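# Sort tangled wires into bins by colour

## Task

Untangle the wires and put each colour into its own bin, so every wire lies on the floor of its bin. A short end or loop may lie across a rim, but it must not droop more than roughly a finger's width down the outer side, and it must not reach into a bin that holds a different colour. No wire end may be left dangling over the table edge, and wires must never be tugged or squeezed hard against one another.

## Robot and tools

Robot: two six-joint arms, left_arm and right_arm, each ending in a two-finger gripper. Joint order for every arm, in commands and in result lists: shoulder pan, shoulder lift, elbow, wrist 1, wrist 2, wrist 3. Stated ranges: elbow -3.142 to 3.142 rad, all other joints -6.283 to 6.283 rad. The real end stop may differ by up to 0.010 rad either way.

Frames: the scene frame has its origin at table-top height, halfway between the nominal arm bases, with +z up and +x pointing out over the table. left_arm sits on the +y side (this is unrelated to which side it appears on in images). Calibrated bases: left_arm at (-0.098, +0.887, 0) m, quat_wxyz (+1.000, 0, 0, -0.005); right_arm at (-0.034, -0.854, 0) m, quat_wxyz (+1.000, 0, 0, -0.009). Fixed cameras and the table use the scene frame. Each arm's hand position, orientation, velocities and wrist-camera pose are reported in that arm's own base frame. end_effector_position is the point midway between the finger pads; fingertips reach 17.5 mm further along the gripper's +z. Fingers close along gripper x. A block about 10 cm long sticks out toward gripper -y and rotates with the hand. Reported hand positions can be a few cm off, more when stretched out.

The row: every command row is 18 numbers covering both arms, even if only one moves. First left_arm: six absolute joint angles in radians, then gripper position, force_limit, speed. Then the same nine for right_arm. The last three per arm are scaled values in [-1, 1]. position: +1 is fully open (50 mm gap), about -0.65 is pads touching, -1 means close until something blocks them. force_limit: -1 is about 20 N per pad, 0 about 102 N, +1 about 185 N (actual grip can be ~15 N more). speed: -1 is 20 mm/s, 0 is 85, +1 is 150. force_limit and speed start at +1. To leave a gripper unchanged, repeat its last three numbers; a 0 is a real command. New force or speed only takes effect when position changes by at least 0.01. To grip more gently, open first.

Tools:
- execute_actions(actions, cameras): actions is a list of actions; each action is a table of up to 15 rows, one row per 1/30 s step, the last row held to fill 15 steps (0.5 s). An empty list just reports state. Targets beyond a joint range by more than 0.010 rad (and further out than now) are refused; slightly past the real end they are clipped, reported as "joint sent to its limit".
- move(target, speed, blend, stop_force, zero, blocking, cameras): target is one 18-number row or a list of up to 15 such rows, all absolute joint angles plus gripper numbers. speed is the peak speed in rad/s of the joint with the longest way to go, 0.01 to 3.66, default 0.5; one number or one per target. blend (rad) rounds corners at intermediate targets. Joints move together, so the hand travels on a curve and does not avoid obstacles. stop_force (6 to 120 N, shared by both arms) ends an arm's path when the wrist sensor feels that much push opposing motion relative to its zero, or 200 N absolute; use a much lower speed with it, omit it when lifting off something you press on, and give every target in a list the same gripper numbers. zero (default true) re-zeroes moving arms first. blocking=false returns after about 0.5 s while the move continues; it cannot be combined with stop_force, and a new move replaces a running one. Paths take at least 0.5 s and are cut short beyond 10 s. The result adds a "move:" line: done, off_target (resting more than 0.01 rad from target), moving, held (a check withheld steps or the clearance check ended the move) or fault; limits=held if steps were withheld.
- wait(seconds 0 to 10): lets time run with last commands held.
- stop(): brakes a running move; fingers keep going.
- zoom_image(camera, region [x0,y0,x1,y1] in pixels, max 504x504): closer view of cam_high, cam_low, cam_left_wrist or cam_right_wrist, each 896x504, only from the latest images.
- zero_wrist_force(arm): subtracts the present wrist reading from later ones.
- finished_scene(scene 1 or 2): ends the scene for good; later calls go to the next scene.

Motion limits: joint targets move at most 2.09 rad/s (shoulders), 2.62 (elbow), 3.67 (wrists), stay within 0.448/0.56/0.784 rad of the measured angle, and are scaled back if they would put the hand over 150 mm away. Motion lags commands by about 0.2 s; a far target can take several actions. "Joint targets" in a result shows what joints are driven toward now; resend it to hold still.

Results: joint positions (rad), velocities (rad/s, "within noise" when still), torques (total drive output including gravity, offset and noisy, positive toward larger angle), wrist force and torque along the hand axes plus the peak since last shown, end-effector pose and velocities, Tool commands, position_measured (opening ≈ (250 - value) × 0.202 mm), object_status (0 moving, 1 blocked opening, 2 blocked closing, i.e. holding, 3 at target or pads met, i.e. usually empty). After a -1 force_limit grip, status can stay 2 even if the object slipped. "joint command not followed" means the clearance check between arms altered targets.

Avoid: dropping wires or releasing them while they move, slamming, hard pushes, tilting so wire ends hang off the table, anything falling off the table, and gripping or ramming the other arm (can end the scene). A contact force around 150 N or a joint torque at its limit (649 N m shoulders, 381 elbow, 94.1 wrists, held weight counted) freezes that arm for 10 s; if a grip pins it, release before moving. Arms are stiff, so targets just past a firm contact can fault. Holding loads or stretched poses heats motors; MOTOR HOT appears from 70 °C and at 85 °C the arm brakes for 30 to 60 s. Loose objects may occasionally get nudged.

Each tool is called after "Emit:" by a JSON object that holds its "api" and its "payload", one argument or row to a line.

## Session

Emit:
{"api": "execute_actions", "payload": {
  "actions": []
}}

Scene clock: 0.00 s.
left_arm: end_effector_position=(+0.3156, -0.0349, +0.2609) position_measured=3 object_status=3 end_effector_quat_wxyz=(-0.267, +0.950, -0.024, -0.158) | right_arm: end_effector_position=(+1.4987, +0.7683, +0.1809) position_measured=3 object_status=3 end_effector_quat_wxyz=(-0.112, +0.045, +0.985, +0.122)
Joint positions: left_arm=[-0.919 -1.943 2.543 -1.545 -1.486 0.675] | right_arm=[3.67 -2.802 -0.358 -1.61 1.9 -0.961]
Joint velocities: within noise
Joint torques (N m): no reading
Motor temperatures (°C): left_arm=[28 28 28 35 35 31] | right_arm=[31 26 31 30 37 33]
Wrist force (N): no reading
Wrist torque (N m): no reading
Wrist force, peak (N): no reading
Joint targets: left_arm=[-0.919 -1.943 2.543 -1.545 -1.486 0.675] | right_arm=[3.670 -2.802 -0.358 -1.610 1.900 -0.961]
Tool commands: left_gripper/position=+1.0 left_gripper/force_limit=+1.0 left_gripper/speed=+1.0 right_gripper/position=+1.0 right_gripper/force_limit=+1.0 right_gripper/speed=+1.0

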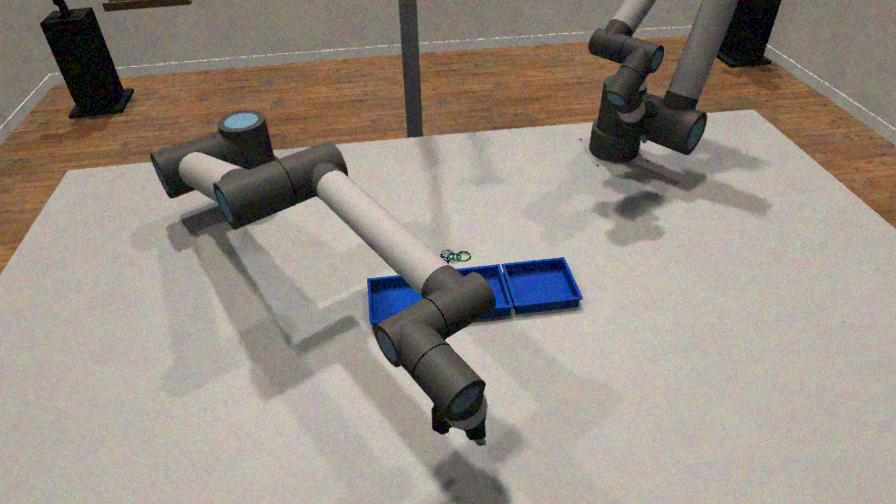

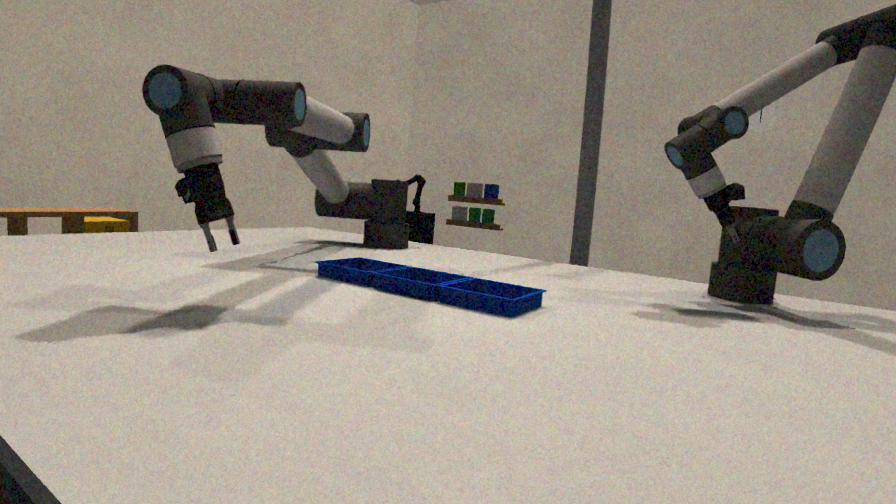

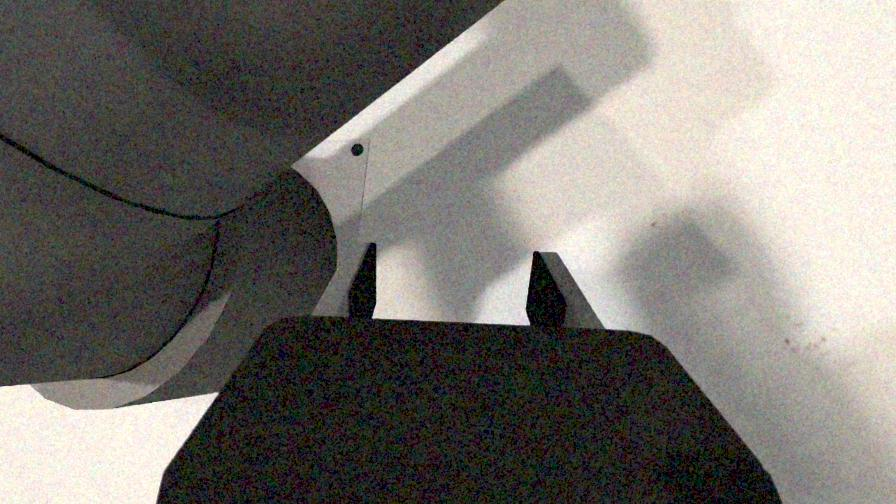

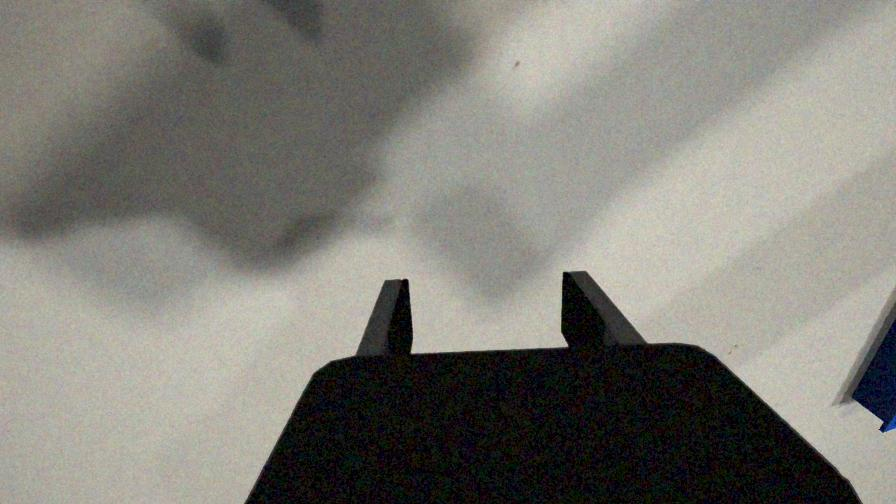

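Emit:
{"api": "move", "payload": {
  "target": [
    [-0.919,-1.943,2.543,-1.545,-1.486,0.675,1,1,1,3.5,-1.4,-2.2,-1.1,1.57,-0.961,1,1,1],
    [-1.042,-1.342,1.672,-1.901,-1.5708,-1.042,1,1,1,3.5,-1.2,-2.54,-0.97,1.57,-0.961,1,1,1]
  ],
  "speed": 0.9,
  "blend": [0.1,0]
}}

Scene clock: 142.40 s.
left_arm: end_effector_position=(+0.7003, -0.8001, +0.5009) position_measured=3 object_status=3 end_effector_quat_wxyz=(+0.000, +0.707, +0.707, +0.000) | right_arm: end_effector_position=(+0.4919, -0.0307, +0.2908) position_measured=3 object_status=3 end_effector_quat_wxyz=(+0.001, +0.125, +0.992, +0.000)
Joint positions: left_arm=[-1.042 -1.342 1.672 -1.901 -1.571 -1.042] | right_arm=[3.5 -1.2 -2.54 -0.97 1.57 -0.961]
Joint velocities: within noise
Joint torques (N m): left_arm=[-30.92 -103.34 -128.15 -13.32 -3.47 -5.77] | right_arm=[-19.99 24.61 73.28 13.17 -4.36 4.33]
Motor temperatures (°C): left_arm=[28 28 28 35 35 31] | right_arm=[31 26 31 30 37 33]
Wrist force (N): left_arm=[0.8 0.6 0.2] | right_arm=[0.0 0.6 0.1]
Wrist torque (N m): left_arm=[0.13 0.23 0.26] | right_arm=[0.20 -0.04 -0.08]
Wrist force, peak (N): left_arm=[-1.3 -2.2 3.3] | right_arm=[-1.9 2.2 5.2]
Joint targets: left_arm=[-1.042 -1.342 1.672 -1.901 -1.571 -1.042] | right_arm=[3.500 -1.200 -2.540 -0.970 1.570 -0.961]
move: done

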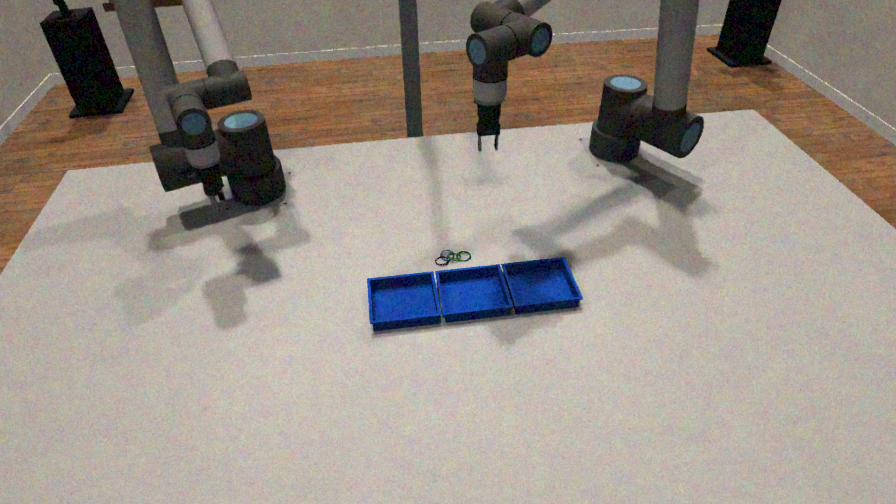

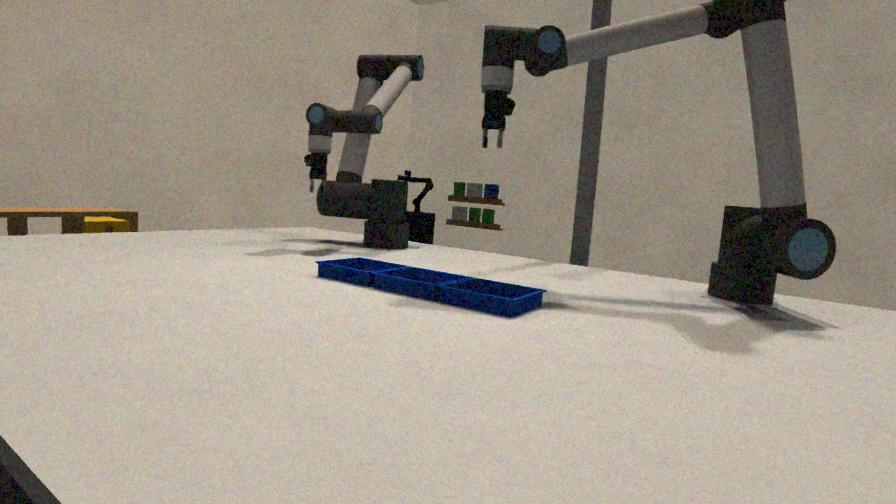

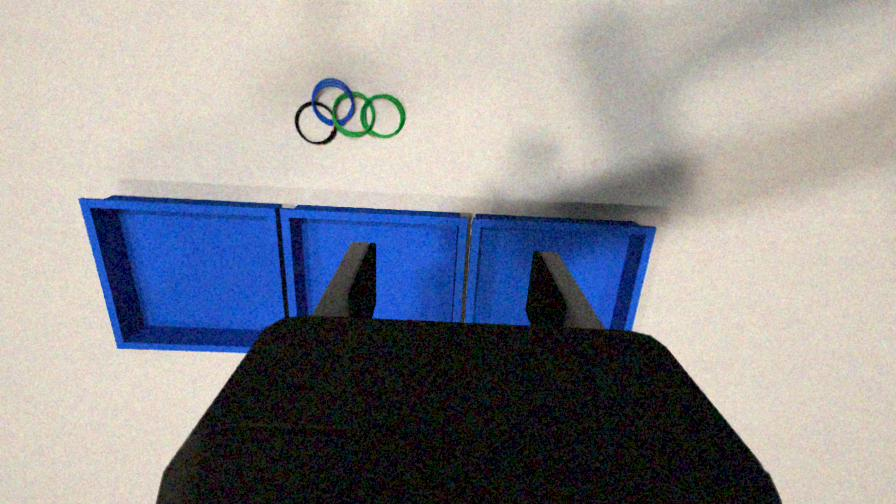

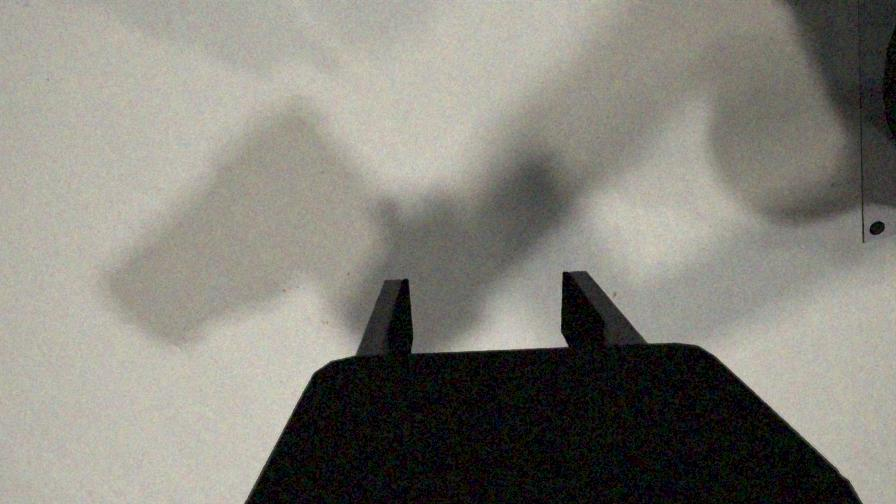

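Emit:
{"api": "zoom_image", "payload": {
  "camera": "cam_left_wrist",
  "region": [270, 50, 430, 170]
}}

Emit:
{"api": "zoom_image", "payload": {
  "camera": "cam_left_wrist",
  "region": [60, 50, 564, 370]
}}

Emit:
{"api": "zoom_image", "payload": {
  "camera": "cam_high",
  "region": [350, 230, 600, 350]
}}

Scaled by 3.150 from the camera's 896x504 image, which has a finer 1280x720 frame.

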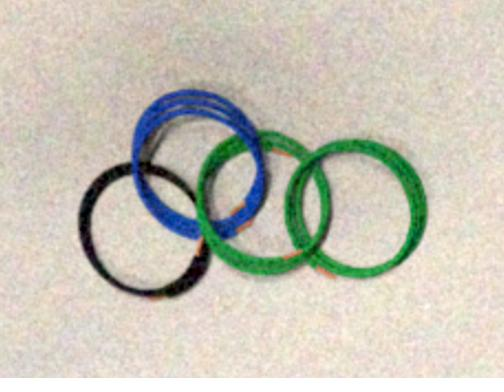

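Scaled by 1.000.

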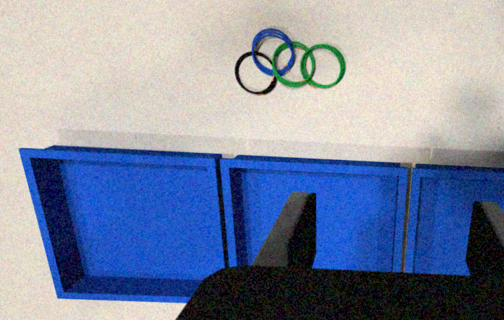

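Scaled by 2.016 from the camera's 896x504 image, which has a finer 1280x720 frame.

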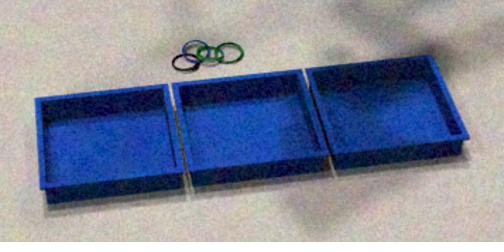

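Emit:
{"api": "move", "payload": {
  "target": [-1.1997,-1.2254,1.8201,-2.1655,-1.5708,-1.1997,1,1,1,3.5,-1.2,-2.54,-0.97,1.57,-0.961,1,1,1],
  "speed": 0.5,
  "cameras": ["cam_left_wrist"]
}}

Scene clock: 177.00 s.
left_arm: end_effector_position=(+0.5700, -0.9100, +0.3007) position_measured=3 object_status=3 end_effector_quat_wxyz=(+0.000, +0.707, +0.707, +0.000) | right_arm: end_effector_position=(+0.4918, -0.0307, +0.2908) position_measured=3 object_status=3 end_effector_quat_wxyz=(+0.001, +0.125, +0.992, +0.000)
Joint positions: left_arm=[-1.199 -1.226 1.82 -2.165 -1.571 -1.199] | right_arm=[3.5 -1.2 -2.54 -0.97 1.57 -0.961]
Joint velocities: within noise
Joint torques (N m): left_arm=[-28.22 -117.95 -69.19 -14.12 -1.65 -5.3] | right_arm=[1.02 11.88 109.6 10.19 -2.84 4.37]
Motor temperatures (°C): left_arm=[28 28 28 35 35 31] | right_arm=[31 26 31 30 37 33]
Wrist force (N): left_arm=[1.3 0.6 0.4] | right_arm=[0.0 0.1 -0.1]
Wrist torque (N m): left_arm=[0.09 0.15 0.18] | right_arm=[0.09 -0.04 -0.08]
Wrist force, peak (N): left_arm=[4.3 3.1 -4.0] | right_arm=[-0.6 1.2 -0.7]
Joint targets: left_arm=[-1.200 -1.225 1.820 -2.166 -1.571 -1.200] | right_arm=[3.500 -1.200 -2.540 -0.970 1.570 -0.961]
move: done
Images, in order (width x height): cam_left_wrist 896x504.

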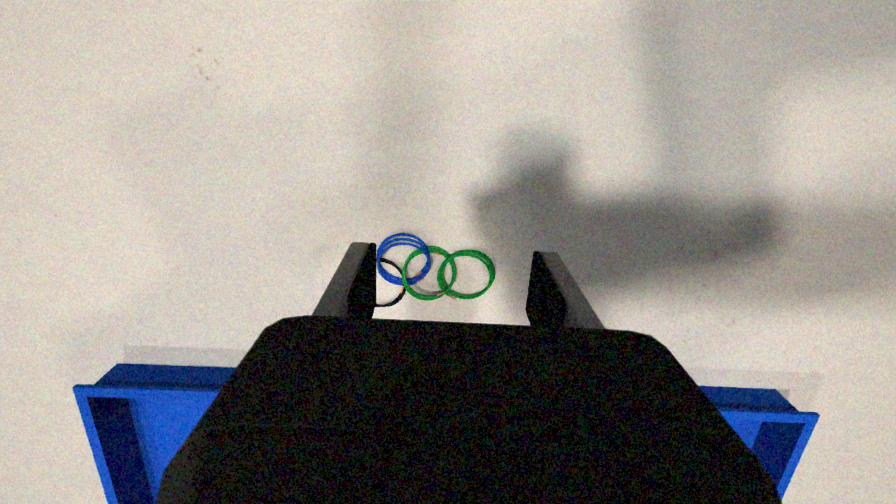

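Emit:
{"api": "move", "payload": {
  "target": [-1.0971,-1.0329,1.7658,-2.3037,-1.5708,-1.0971,1,1,1,3.5,-1.2,-2.54,-0.97,1.57,-0.961,1,1,1],
  "speed": 0.4,
  "cameras": ["cam_left_wrist"]
}}

Emit:
{"api": "zoom_image", "payload": {
  "camera": "cam_left_wrist",
  "region": [300, 80, 600, 250]
}}

Scene clock: 240.30 s.
left_arm: end_effector_position=(+0.6998, -0.9251, +0.1506) position_measured=3 object_status=3 end_effector_quat_wxyz=(+0.000, +0.707, +0.707, +0.000) | right_arm: end_effector_position=(+0.4919, -0.0307, +0.2908) position_measured=3 object_status=3 end_effector_quat_wxyz=(+0.001, +0.125, +0.992, +0.000)
Joint positions: left_arm=[-1.097 -1.033 1.766 -2.303 -1.571 -1.097] | right_arm=[3.5 -1.2 -2.54 -0.97 1.57 -0.961]
Joint velocities: within noise
Joint torques (N m): left_arm=[24.14 -151.43 -104.57 -12.96 -0.61 5.29] | right_arm=[5.43 5.42 106.01 6.35 -1.88 4.96]
Motor temperatures (°C): left_arm=[28 28 28 35 35 31] | right_arm=[30 26 31 30 37 33]
Wrist force (N): left_arm=[0.6 0.6 0.2] | right_arm=[-0.2 0.3 -0.3]
Wrist torque (N m): left_arm=[0.18 0.25 0.18] | right_arm=[0.14 -0.01 -0.09]
Wrist force, peak (N): left_arm=[0.2 4.1 4.8] | right_arm=[0.0 1.3 -0.1]
Joint targets: left_arm=[-1.097 -1.033 1.766 -2.304 -1.571 -1.097] | right_arm=[3.500 -1.200 -2.540 -0.970 1.570 -0.961]
move: done
Images, in order (width x height): cam_left_wrist 896x504.

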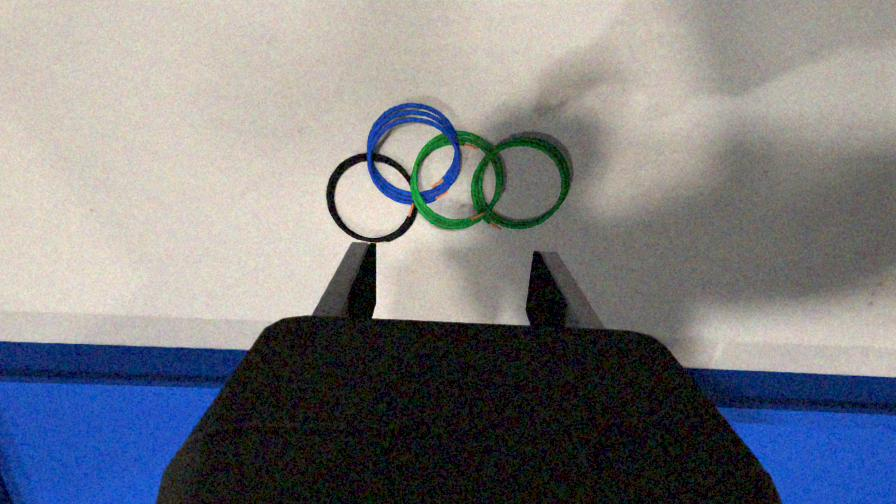

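Scaled by 1.680 from the camera's 896x504 image, which has a finer 1280x720 frame.

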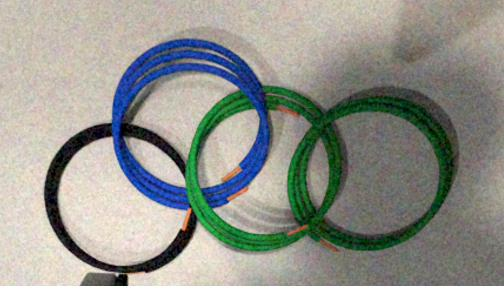

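Emit:
{"api": "zoom_image", "payload": {
  "camera": "cam_left_wrist",
  "region": [350, 95, 470, 220]
}}

Emit:
{"api": "zoom_image", "payload": {
  "camera": "cam_left_wrist",
  "region": [455, 120, 580, 240]
}}

Emit:
{"api": "zoom_image", "payload": {
  "camera": "cam_left_wrist",
  "region": [320, 140, 440, 250]
}}

Emit:
{"api": "zoom_image", "payload": {
  "camera": "cam_left_wrist",
  "region": [400, 160, 460, 215]
}}

Emit:
{"api": "zoom_image", "payload": {
  "camera": "cam_left_wrist",
  "region": [425, 120, 515, 180]
}}

Emit:
{"api": "zoom_image", "payload": {
  "camera": "cam_left_wrist",
  "region": [460, 180, 520, 235]
}}

Scaled by 4.032 from the camera's 896x504 image, which has a finer 1280x720 frame.

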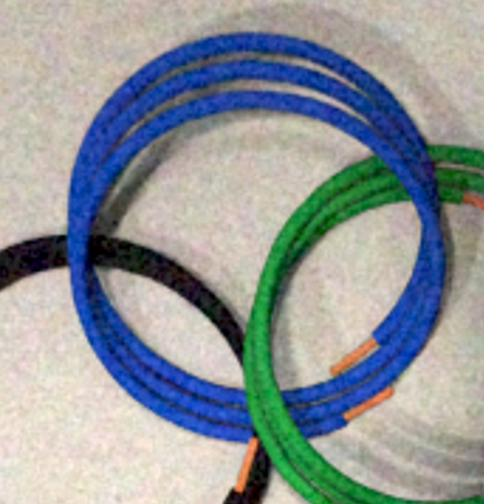

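Scaled by 4.032 from the camera's 896x504 image, which has a finer 1280x720 frame.

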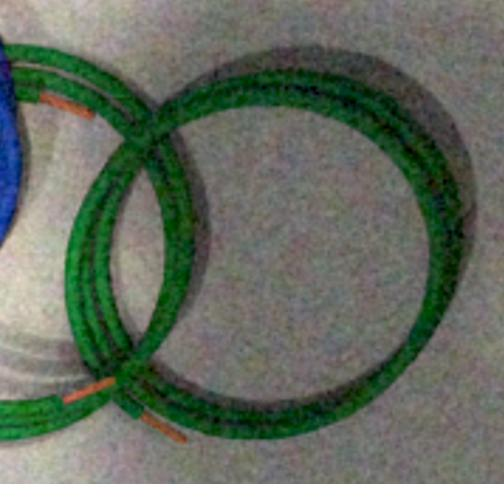

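Scaled by 4.200 from the camera's 896x504 image, which has a finer 1280x720 frame.

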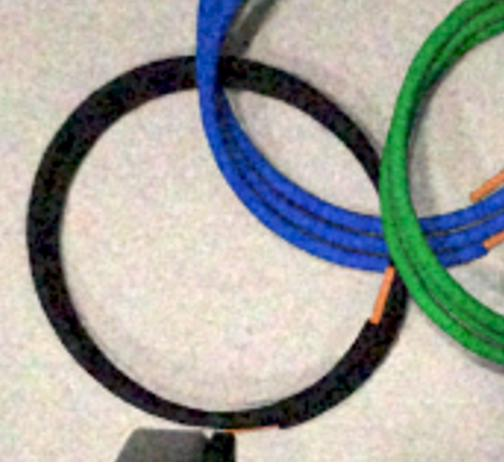

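Scaled by 8.400 from the camera's 896x504 image, which has a finer 1280x720 frame.

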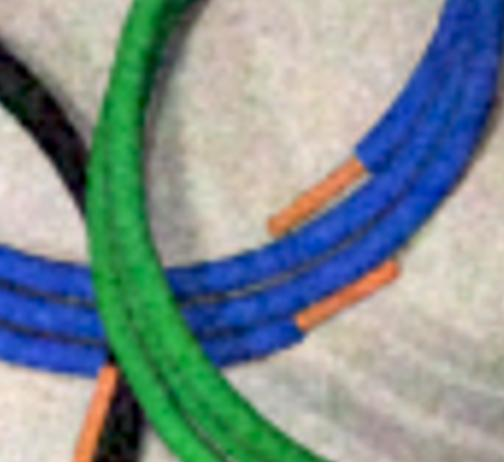

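Scaled by 5.600 from the camera's 896x504 image, which has a finer 1280x720 frame.

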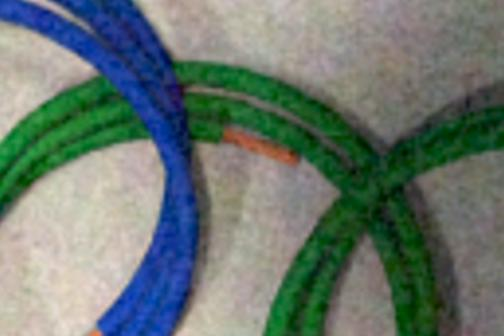

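Scaled by 8.400 from the camera's 896x504 image, which has a finer 1280x720 frame.

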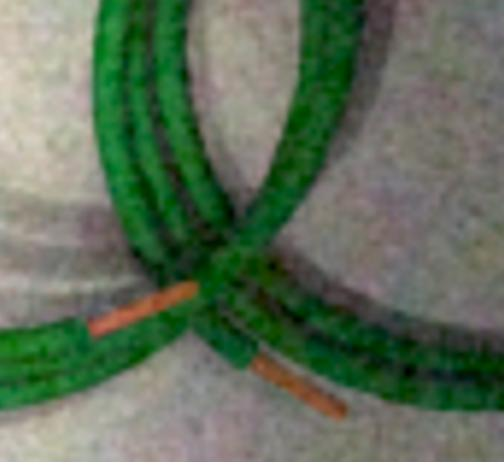

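Emit:
{"api": "move", "payload": {
  "target": [-1.0997,-0.8903,1.6604,-2.3409,-1.5708,-1.0997,0.0,1,1,3.5,-1.2,-2.54,-0.97,1.57,-0.961,1,1,1],
  "speed": 0.4,
  "cameras": ["cam_left_wrist"]
}}

Emit:
{"api": "zoom_image", "payload": {
  "camera": "cam_left_wrist",
  "region": [350, 100, 650, 330]
}}

Scene clock: 306.20 s.
left_arm: end_effector_position=(+0.7349, -0.9999, +0.0605) position_measured=152 object_status=3 end_effector_quat_wxyz=(+0.000, +0.707, +0.707, +0.000) | right_arm: end_effector_position=(+0.4919, -0.0307, +0.2908) position_measured=3 object_status=3 end_effector_quat_wxyz=(+0.001, +0.125, +0.992, +0.000)
Joint positions: left_arm=[-1.1 -0.891 1.661 -2.341 -1.571 -1.1] | right_arm=[3.5 -1.2 -2.54 -0.97 1.57 -0.961]
Joint velocities: within noise
Joint torques (N m): left_arm=[-30.98 -176.19 -102.74 -14.04 0.3 -6.27] | right_arm=[2 0.11 101.95 6.53 -0.68 4.31]
Motor temperatures (°C): left_arm=[28 28 28 35 35 31] | right_arm=[30 26 31 30 37 33]
Wrist force (N): left_arm=[0.4 0.4 -0.2] | right_arm=[0.0 0.5 0.2]
Wrist torque (N m): left_arm=[0.13 0.30 0.18] | right_arm=[0.17 -0.04 -0.09]
Wrist force, peak (N): left_arm=[-1.3 1.6 3.7] | right_arm=[-0.1 1.2 0.5]
Joint targets: left_arm=[-1.100 -0.890 1.660 -2.341 -1.571 -1.100] | right_arm=[3.500 -1.200 -2.540 -0.970 1.570 -0.961]
move: done
Images, in order (width x height): cam_left_wrist 896x504.

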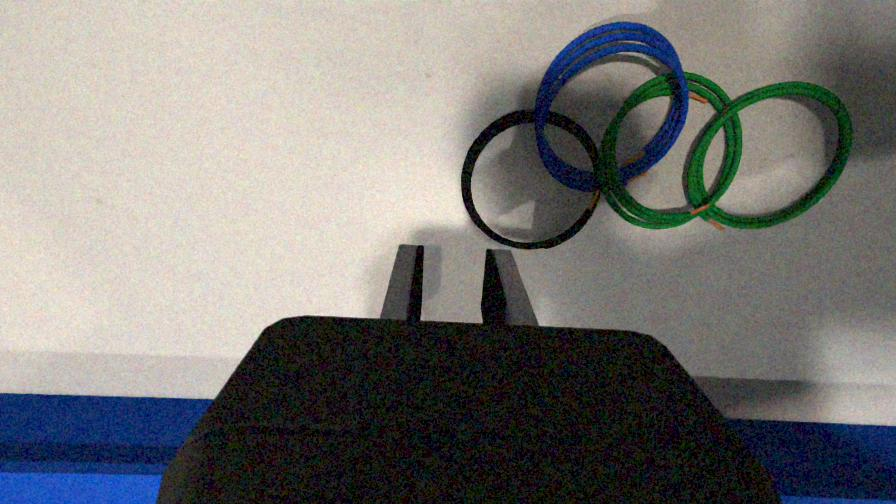

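Scaled by 1.680 from the camera's 896x504 image, which has a finer 1280x720 frame.

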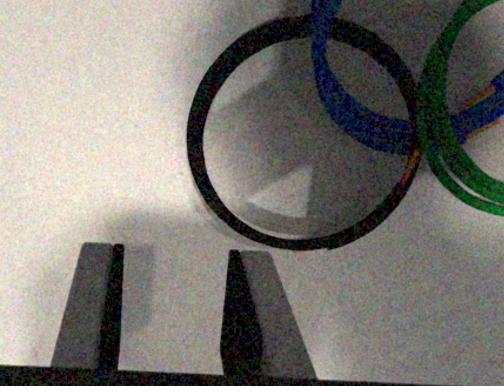

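Emit:
{"api": "move", "payload": {
  "target": [-1.1030,-0.8668,1.6820,-2.3860,-1.5708,-1.1030,0.0,1,1,3.5,-1.2,-2.54,-0.97,1.57,-0.961,1,1,1],
  "speed": 0.06,
  "stop_force": 8,
  "cameras": ["cam_left_wrist"]
}}

Emit:
{"api": "zoom_image", "payload": {
  "camera": "cam_left_wrist",
  "region": [350, 170, 600, 330]
}}

Scene clock: 346.30 s.
left_arm: end_effector_position=(+0.7281, -0.9955, +0.0242) position_measured=152 object_status=3 end_effector_quat_wxyz=(+0.000, +0.707, +0.707, +0.000) | right_arm: end_effector_position=(+0.4919, -0.0307, +0.2908) position_measured=3 object_status=3 end_effector_quat_wxyz=(+0.001, +0.125, +0.992, +0.000)
Joint positions: left_arm=[-1.103 -0.867 1.682 -2.386 -1.571 -1.103] | right_arm=[3.5 -1.2 -2.54 -0.97 1.57 -0.961]
Joint velocities: within noise
Joint torques (N m): left_arm=[-27.21 -174.9 -59.67 -12.28 2.59 -6.09] | right_arm=[4.21 2.5 93.81 7.57 -0.51 5.18]
Motor temperatures (°C): left_arm=[28 28 28 35 35 31] | right_arm=[30 26 31 30 37 33]
Wrist force (N): left_arm=[0.3 0.6 -0.2] | right_arm=[-0.5 0.7 -0.2]
Wrist torque (N m): left_arm=[0.16 0.30 0.17] | right_arm=[0.22 0.04 -0.08]
Wrist force, peak (N): left_arm=[0.9 0.5 1.8] | right_arm=[0.0 1.3 -0.2]
Joint targets: left_arm=[-1.103 -0.867 1.682 -2.386 -1.571 -1.103] | right_arm=[3.500 -1.200 -2.540 -0.970 1.570 -0.961]
move: done
Images, in order (width x height): cam_left_wrist 896x504.

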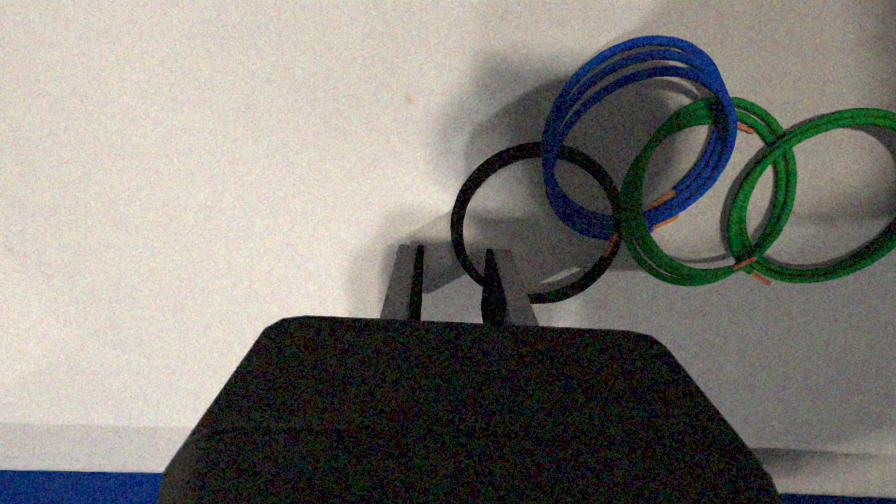

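Scaled by 2.016 from the camera's 896x504 image, which has a finer 1280x720 frame.

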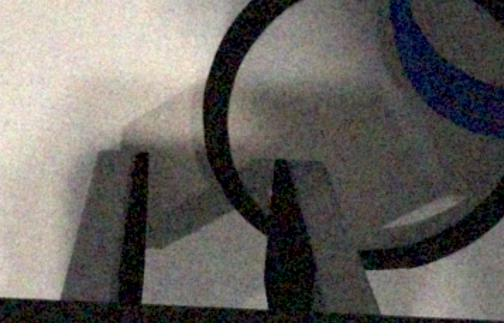

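Emit:
{"api": "move", "payload": {
  "target": [
    [-1.1030,-0.8803,1.6786,-2.3691,-1.5708,-1.1030,0.0,1,1,3.5,-1.2,-2.54,-0.97,1.57,-0.961,1,1,1],
    [-1.1118,-0.8874,1.6934,-2.3768,-1.5708,-1.1118,0.0,1,1,3.5,-1.2,-2.54,-0.97,1.57,-0.961,1,1,1]
  ],
  "speed": 0.1,
  "cameras": []
}}

Emit:
{"api": "move", "payload": {
  "target": [-1.1118,-0.8696,1.6979,-2.3991,-1.5708,-1.1118,0.0,1,1,3.5,-1.2,-2.54,-0.97,1.57,-0.961,1,1,1],
  "speed": 0.04,
  "stop_force": 6,
  "cameras": ["cam_left_wrist"]
}}

Emit:
{"api": "zoom_image", "payload": {
  "camera": "cam_left_wrist",
  "region": [350, 170, 600, 330]
}}

Scene clock: 376.10 s.
left_arm: end_effector_position=(+0.7157, -0.9941, +0.0401) position_measured=152 object_status=3 end_effector_quat_wxyz=(+0.000, +0.707, +0.707, +0.000) | right_arm: end_effector_position=(+0.4919, -0.0307, +0.2908) position_measured=3 object_status=3 end_effector_quat_wxyz=(+0.001, +0.125, +0.992, +0.000)
Joint positions: left_arm=[-1.112 -0.887 1.693 -2.377 -1.571 -1.112] | right_arm=[3.5 -1.2 -2.54 -0.97 1.57 -0.961]
Joint velocities: within noise
Joint torques (N m): left_arm=[-31.07 -233.63 -55.01 -13.72 2.32 -6.3] | right_arm=[2.8 1.34 92.77 7.8 0.64 4.95]
Motor temperatures (°C): left_arm=[28 28 28 35 35 31] | right_arm=[30 26 31 30 37 33]
Wrist force (N): left_arm=[0.7 0.3 0.6] | right_arm=[-0.6 0.1 -0.2]
Wrist torque (N m): left_arm=[0.11 0.22 0.14] | right_arm=[0.10 0.07 -0.08]
Wrist force, peak (N): left_arm=[1.2 0.3 2.1] | right_arm=[-0.1 1.0 0.8]
Joint targets: left_arm=[-1.112 -0.887 1.693 -2.377 -1.571 -1.112] | right_arm=[3.500 -1.200 -2.540 -0.970 1.570 -0.961]
move: done
No camera images: "cameras" was empty.

Scene clock: 377.77 s.
left_arm: end_effector_position=(+0.7154, -0.9940, +0.0192) position_measured=152 object_status=3 end_effector_quat_wxyz=(+0.000, +0.707, +0.707, +0.000) | right_arm: end_effector_position=(+0.4919, -0.0307, +0.2908) position_measured=3 object_status=3 end_effector_quat_wxyz=(+0.001, +0.125, +0.992, +0.000)
Joint positions: left_arm=[-1.112 -0.87 1.698 -2.399 -1.571 -1.112] | right_arm=[3.5 -1.2 -2.54 -0.97 1.57 -0.961]
Joint velocities: within noise
Joint torques (N m): left_arm=[-28.8 -174.51 -61.43 -12.87 2.41 -6.2] | right_arm=[0.74 -2.38 91.26 7.94 1.21 4.1]
Motor temperatures (°C): left_arm=[28 28 28 35 35 31] | right_arm=[30 26 31 30 37 33]
Wrist force (N): left_arm=[0.7 0.4 0.5] | right_arm=[-0.1 0.3 0.1]
Wrist torque (N m): left_arm=[0.13 0.23 0.14] | right_arm=[0.14 -0.03 -0.08]
Wrist force, peak (N): left_arm=[0.8 0.4 1.4] | right_arm=[-0.9 1.4 0.1]
Joint targets: left_arm=[-1.112 -0.870 1.698 -2.399 -1.571 -1.112] | right_arm=[3.500 -1.200 -2.540 -0.970 1.570 -0.961]
move: done
Images, in order (width x height): cam_left_wrist 896x504.

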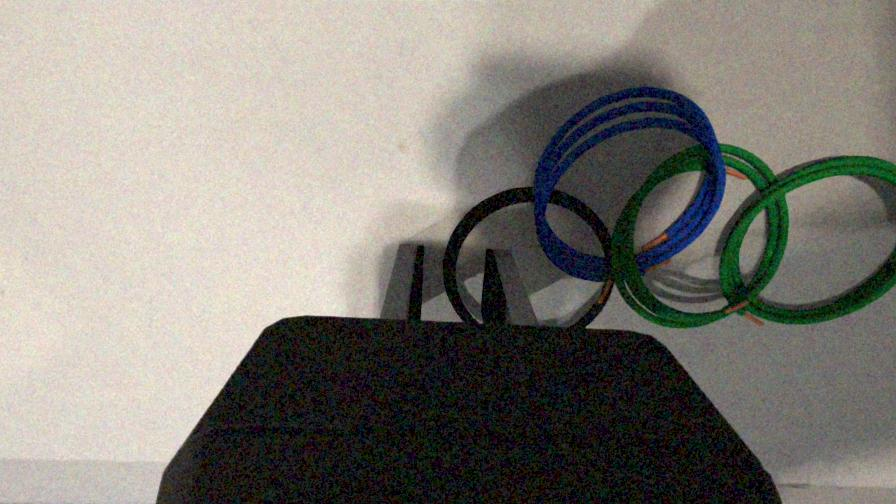

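Scaled by 2.016 from the camera's 896x504 image, which has a finer 1280x720 frame.

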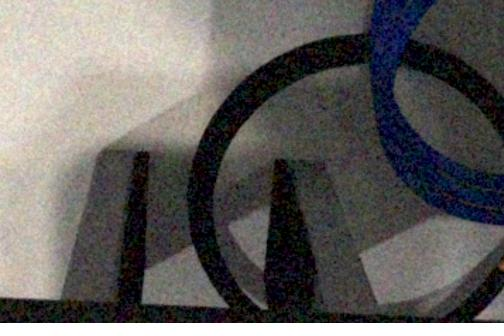

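Emit:
{"api": "move", "payload": {
  "target": [-1.1118,-0.8696,1.6979,-2.3991,-1.5708,-1.1118,-1,-0.9,-1,3.5,-1.2,-2.54,-0.97,1.57,-0.961,1,1,1],
  "cameras": ["cam_left_wrist"]
}}

Emit:
{"api": "zoom_image", "payload": {
  "camera": "cam_left_wrist",
  "region": [350, 170, 600, 330]
}}

Scene clock: 385.57 s.
left_arm: end_effector_position=(+0.7154, -0.9940, +0.0192) position_measured=241 object_status=2 end_effector_quat_wxyz=(+0.000, +0.707, +0.707, +0.000) | right_arm: end_effector_position=(+0.4919, -0.0307, +0.2908) position_measured=3 object_status=3 end_effector_quat_wxyz=(+0.001, +0.125, +0.992, +0.000)
Joint positions: left_arm=[-1.112 -0.87 1.698 -2.399 -1.571 -1.112] | right_arm=[3.5 -1.2 -2.54 -0.97 1.57 -0.961]
Joint velocities: within noise
Joint torques (N m): left_arm=[-24.33 -185.39 -87.23 -7.15 3.1 -5.88] | right_arm=[2.05 -3.94 85.36 8.15 2.45 3.96]
Motor temperatures (°C): left_arm=[28 28 28 35 35 31] | right_arm=[30 26 31 30 37 33]
Wrist force (N): left_arm=[0.8 0.5 0.5] | right_arm=[-0.1 0.5 -0.4]
Wrist torque (N m): left_arm=[0.15 0.22 0.15] | right_arm=[0.18 -0.03 -0.08]
Wrist force, peak (N): left_arm=[1.1 0.5 1.1] | right_arm=[-0.9 1.2 -0.3]
Joint targets: left_arm=[-1.112 -0.870 1.698 -2.399 -1.571 -1.112] | right_arm=[3.500 -1.200 -2.540 -0.970 1.570 -0.961]
move: done
Images, in order (width x height): cam_left_wrist 896x504.

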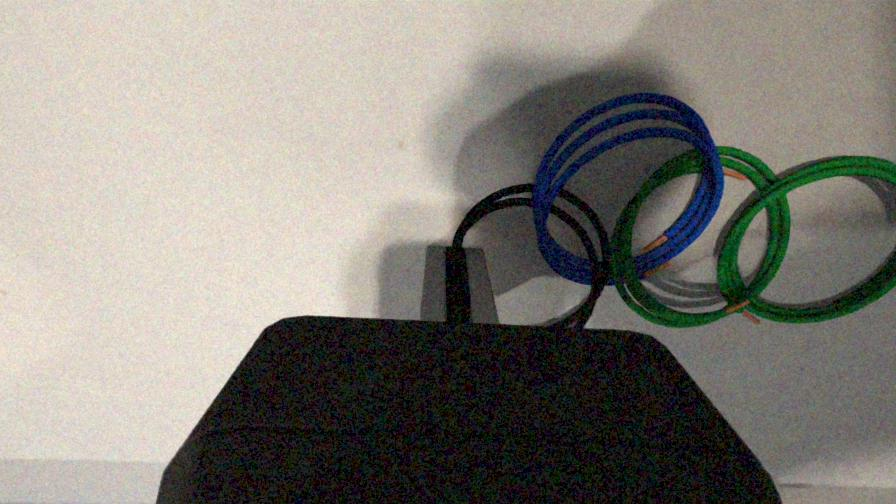

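Scaled by 2.016 from the camera's 896x504 image, which has a finer 1280x720 frame.

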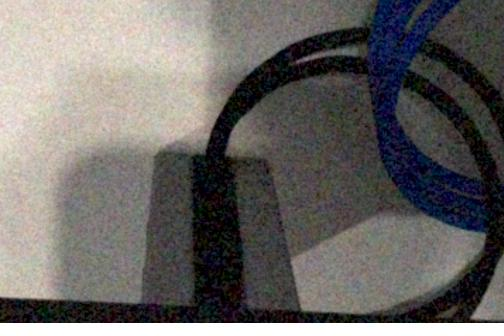

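Emit:
{"api": "move", "payload": {
  "target": [-1.1102,-0.8604,1.6726,-2.3830,-1.5708,-1.1102,-1,-0.9,-1,3.5,-1.2,-2.54,-0.97,1.57,-0.961,1,1,1],
  "speed": 0.03,
  "stop_force": 6,
  "cameras": ["cam_left_wrist"]
}}

Emit:
{"api": "zoom_image", "payload": {
  "camera": "cam_left_wrist",
  "region": [450, 70, 750, 340]
}}

Scene clock: 403.47 s.
left_arm: end_effector_position=(+0.7235, -1.0060, +0.0221) position_measured=241 object_status=2 end_effector_quat_wxyz=(+0.000, +0.707, +0.707, +0.000) | right_arm: end_effector_position=(+0.4919, -0.0307, +0.2908) position_measured=3 object_status=3 end_effector_quat_wxyz=(+0.001, +0.125, +0.992, +0.000)
Joint positions: left_arm=[-1.11 -0.86 1.673 -2.383 -1.571 -1.11] | right_arm=[3.5 -1.2 -2.54 -0.97 1.57 -0.961]
Joint velocities: within noise
Joint torques (N m): left_arm=[22.67 -184.11 -91.99 -3.35 2.97 4.45] | right_arm=[5.15 1.45 81.78 9.76 3 4.54]
Motor temperatures (°C): left_arm=[27 28 28 35 35 31] | right_arm=[30 26 31 30 37 33]
Wrist force (N): left_arm=[0.7 0.6 0.6] | right_arm=[-0.5 0.7 -0.2]
Wrist torque (N m): left_arm=[0.17 0.25 0.17] | right_arm=[0.22 0.05 -0.08]
Wrist force, peak (N): left_arm=[1.4 0.7 0.5] | right_arm=[-0.7 1.2 0.3]
Joint targets: left_arm=[-1.110 -0.860 1.673 -2.383 -1.571 -1.110] | right_arm=[3.500 -1.200 -2.540 -0.970 1.570 -0.961]
move: done
Images, in order (width x height): cam_left_wrist 896x504.

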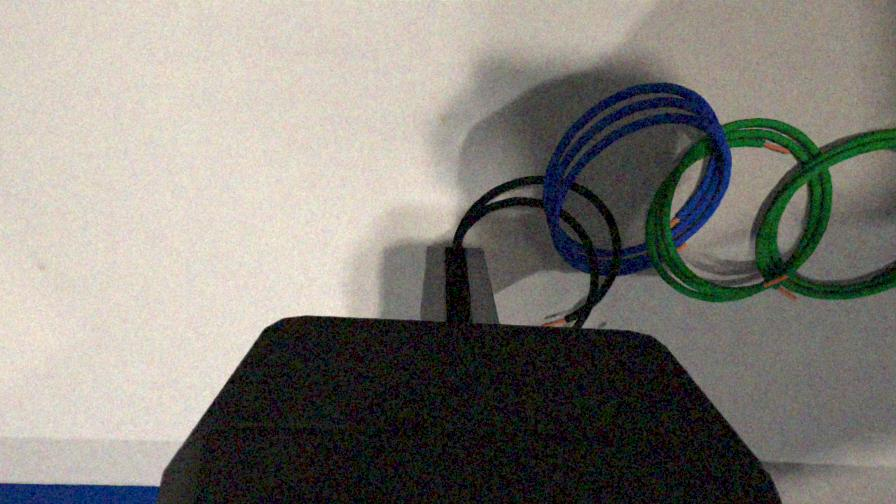

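Scaled by 1.680 from the camera's 896x504 image, which has a finer 1280x720 frame.

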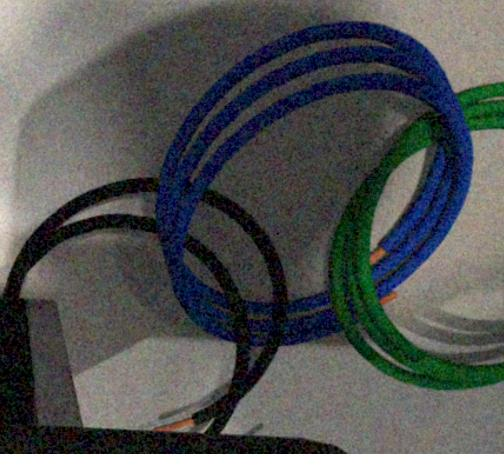

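Emit:
{"api": "move", "payload": {
  "target": [-1.1102,-0.8604,1.6726,-2.3830,-1.5708,-1.1102,-0.3,-0.9,-1,3.5,-1.2,-2.54,-0.97,1.57,-0.961,1,1,1],
  "cameras": []
}}

Emit:
{"api": "move", "payload": {
  "target": [
    [-1.1102,-0.8920,1.6638,-2.3426,-1.5708,-1.1102,-0.3,-0.9,-1,3.5,-1.2,-2.54,-0.97,1.57,-0.961,1,1,1],
    [-1.1070,-0.9993,1.7411,-2.3126,-1.5708,-1.1070,-0.3,-0.9,-1,3.5,-1.2,-2.54,-0.97,1.57,-0.961,1,1,1]
  ],
  "speed": [0.08,0.2],
  "cameras": ["cam_left_wrist"]
}}

Emit:
{"api": "zoom_image", "payload": {
  "camera": "cam_left_wrist",
  "region": [340, 60, 680, 250]
}}

Emit:
{"api": "zoom_image", "payload": {
  "camera": "cam_left_wrist",
  "region": [340, 100, 480, 240]
}}

Emit:
{"api": "zoom_image", "payload": {
  "camera": "cam_left_wrist",
  "region": [440, 80, 580, 220]
}}

Scene clock: 484.00 s.
left_arm: end_effector_position=(+0.7235, -1.0060, +0.0221) position_measured=198 object_status=0 end_effector_quat_wxyz=(+0.000, +0.707, +0.707, +0.000) | right_arm: end_effector_position=(+0.4919, -0.0307, +0.2908) position_measured=3 object_status=3 end_effector_quat_wxyz=(+0.001, +0.125, +0.992, +0.000)
Joint positions: left_arm=[-1.11 -0.86 1.673 -2.383 -1.571 -1.11] | right_arm=[3.5 -1.2 -2.54 -0.97 1.57 -0.961]
Joint velocities: within noise
Joint torques (N m): left_arm=[25.88 -188.21 -63.95 -8.59 3.09 5.19] | right_arm=[2.97 -1.4 79.68 9.5 2.84 3.41]
Motor temperatures (°C): left_arm=[27 28 28 35 35 31] | right_arm=[30 26 31 30 37 33]
Wrist force (N): left_arm=[0.7 0.4 0.5] | right_arm=[-0.3 0.6 0.0]
Wrist torque (N m): left_arm=[0.14 0.25 0.17] | right_arm=[0.20 0.00 -0.08]
Wrist force, peak (N): left_arm=[1.3 0.7 0.6] | right_arm=[-0.9 1.2 -0.1]
Joint targets: left_arm=[-1.110 -0.860 1.673 -2.383 -1.571 -1.110] | right_arm=[3.500 -1.200 -2.540 -0.970 1.570 -0.961]
move: done
No camera images: "cameras" was empty.

Scene clock: 485.60 s.
left_arm: end_effector_position=(+0.7000, -0.9502, +0.1300) position_measured=198 object_status=3 end_effector_quat_wxyz=(+0.000, +0.707, +0.707, +0.000) | right_arm: end_effector_position=(+0.4919, -0.0307, +0.2908) position_measured=3 object_status=3 end_effector_quat_wxyz=(+0.001, +0.125, +0.992, +0.000)
Joint positions: left_arm=[-1.107 -0.999 1.741 -2.313 -1.571 -1.107] | right_arm=[3.5 -1.2 -2.54 -0.97 1.57 -0.961]
Joint velocities: within noise
Joint torques (N m): left_arm=[22.3 -225.89 -57.6 -2.23 2.84 4.66] | right_arm=[2.26 0.02 79.24 10.74 3.21 3.79]
Motor temperatures (°C): left_arm=[27 28 28 35 35 31] | right_arm=[30 26 31 30 37 33]
Wrist force (N): left_arm=[0.7 0.9 0.2] | right_arm=[-0.2 0.7 -0.5]
Wrist torque (N m): left_arm=[0.23 0.24 0.17] | right_arm=[0.22 -0.02 -0.08]
Wrist force, peak (N): left_arm=[2.4 0.3 -1.6] | right_arm=[-0.4 1.3 -0.3]
Joint targets: left_arm=[-1.107 -0.999 1.741 -2.313 -1.571 -1.107] | right_arm=[3.500 -1.200 -2.540 -0.970 1.570 -0.961]
move: done
Images, in order (width x height): cam_left_wrist 896x504.

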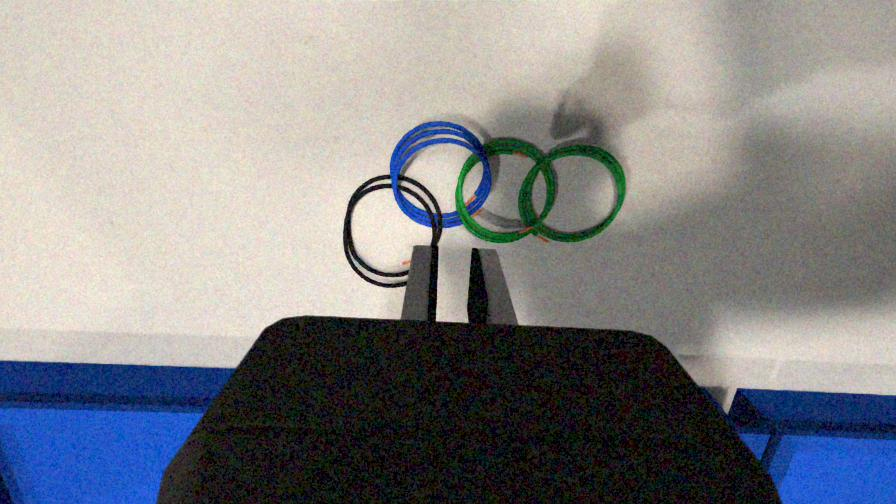

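Scaled by 1.482 from the camera's 896x504 image, which has a finer 1280x720 frame.

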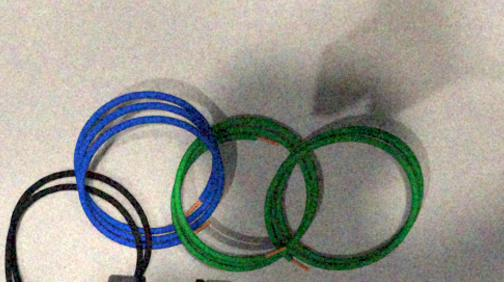

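Scaled by 3.600 from the camera's 896x504 image, which has a finer 1280x720 frame.

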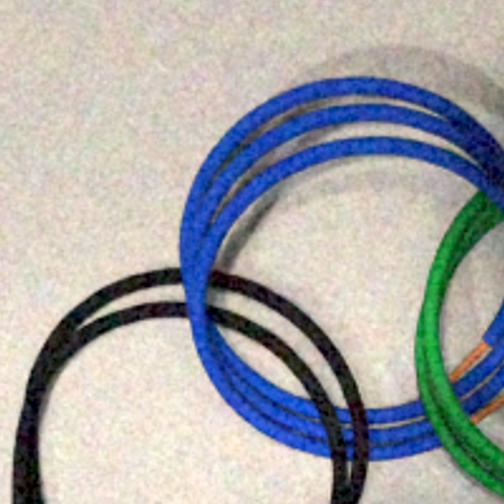

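Scaled by 3.600 from the camera's 896x504 image, which has a finer 1280x720 frame.

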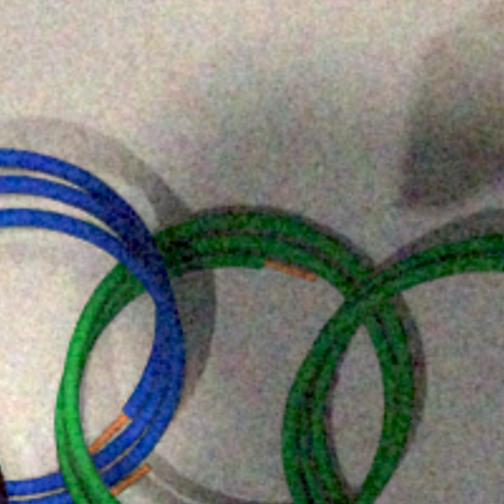

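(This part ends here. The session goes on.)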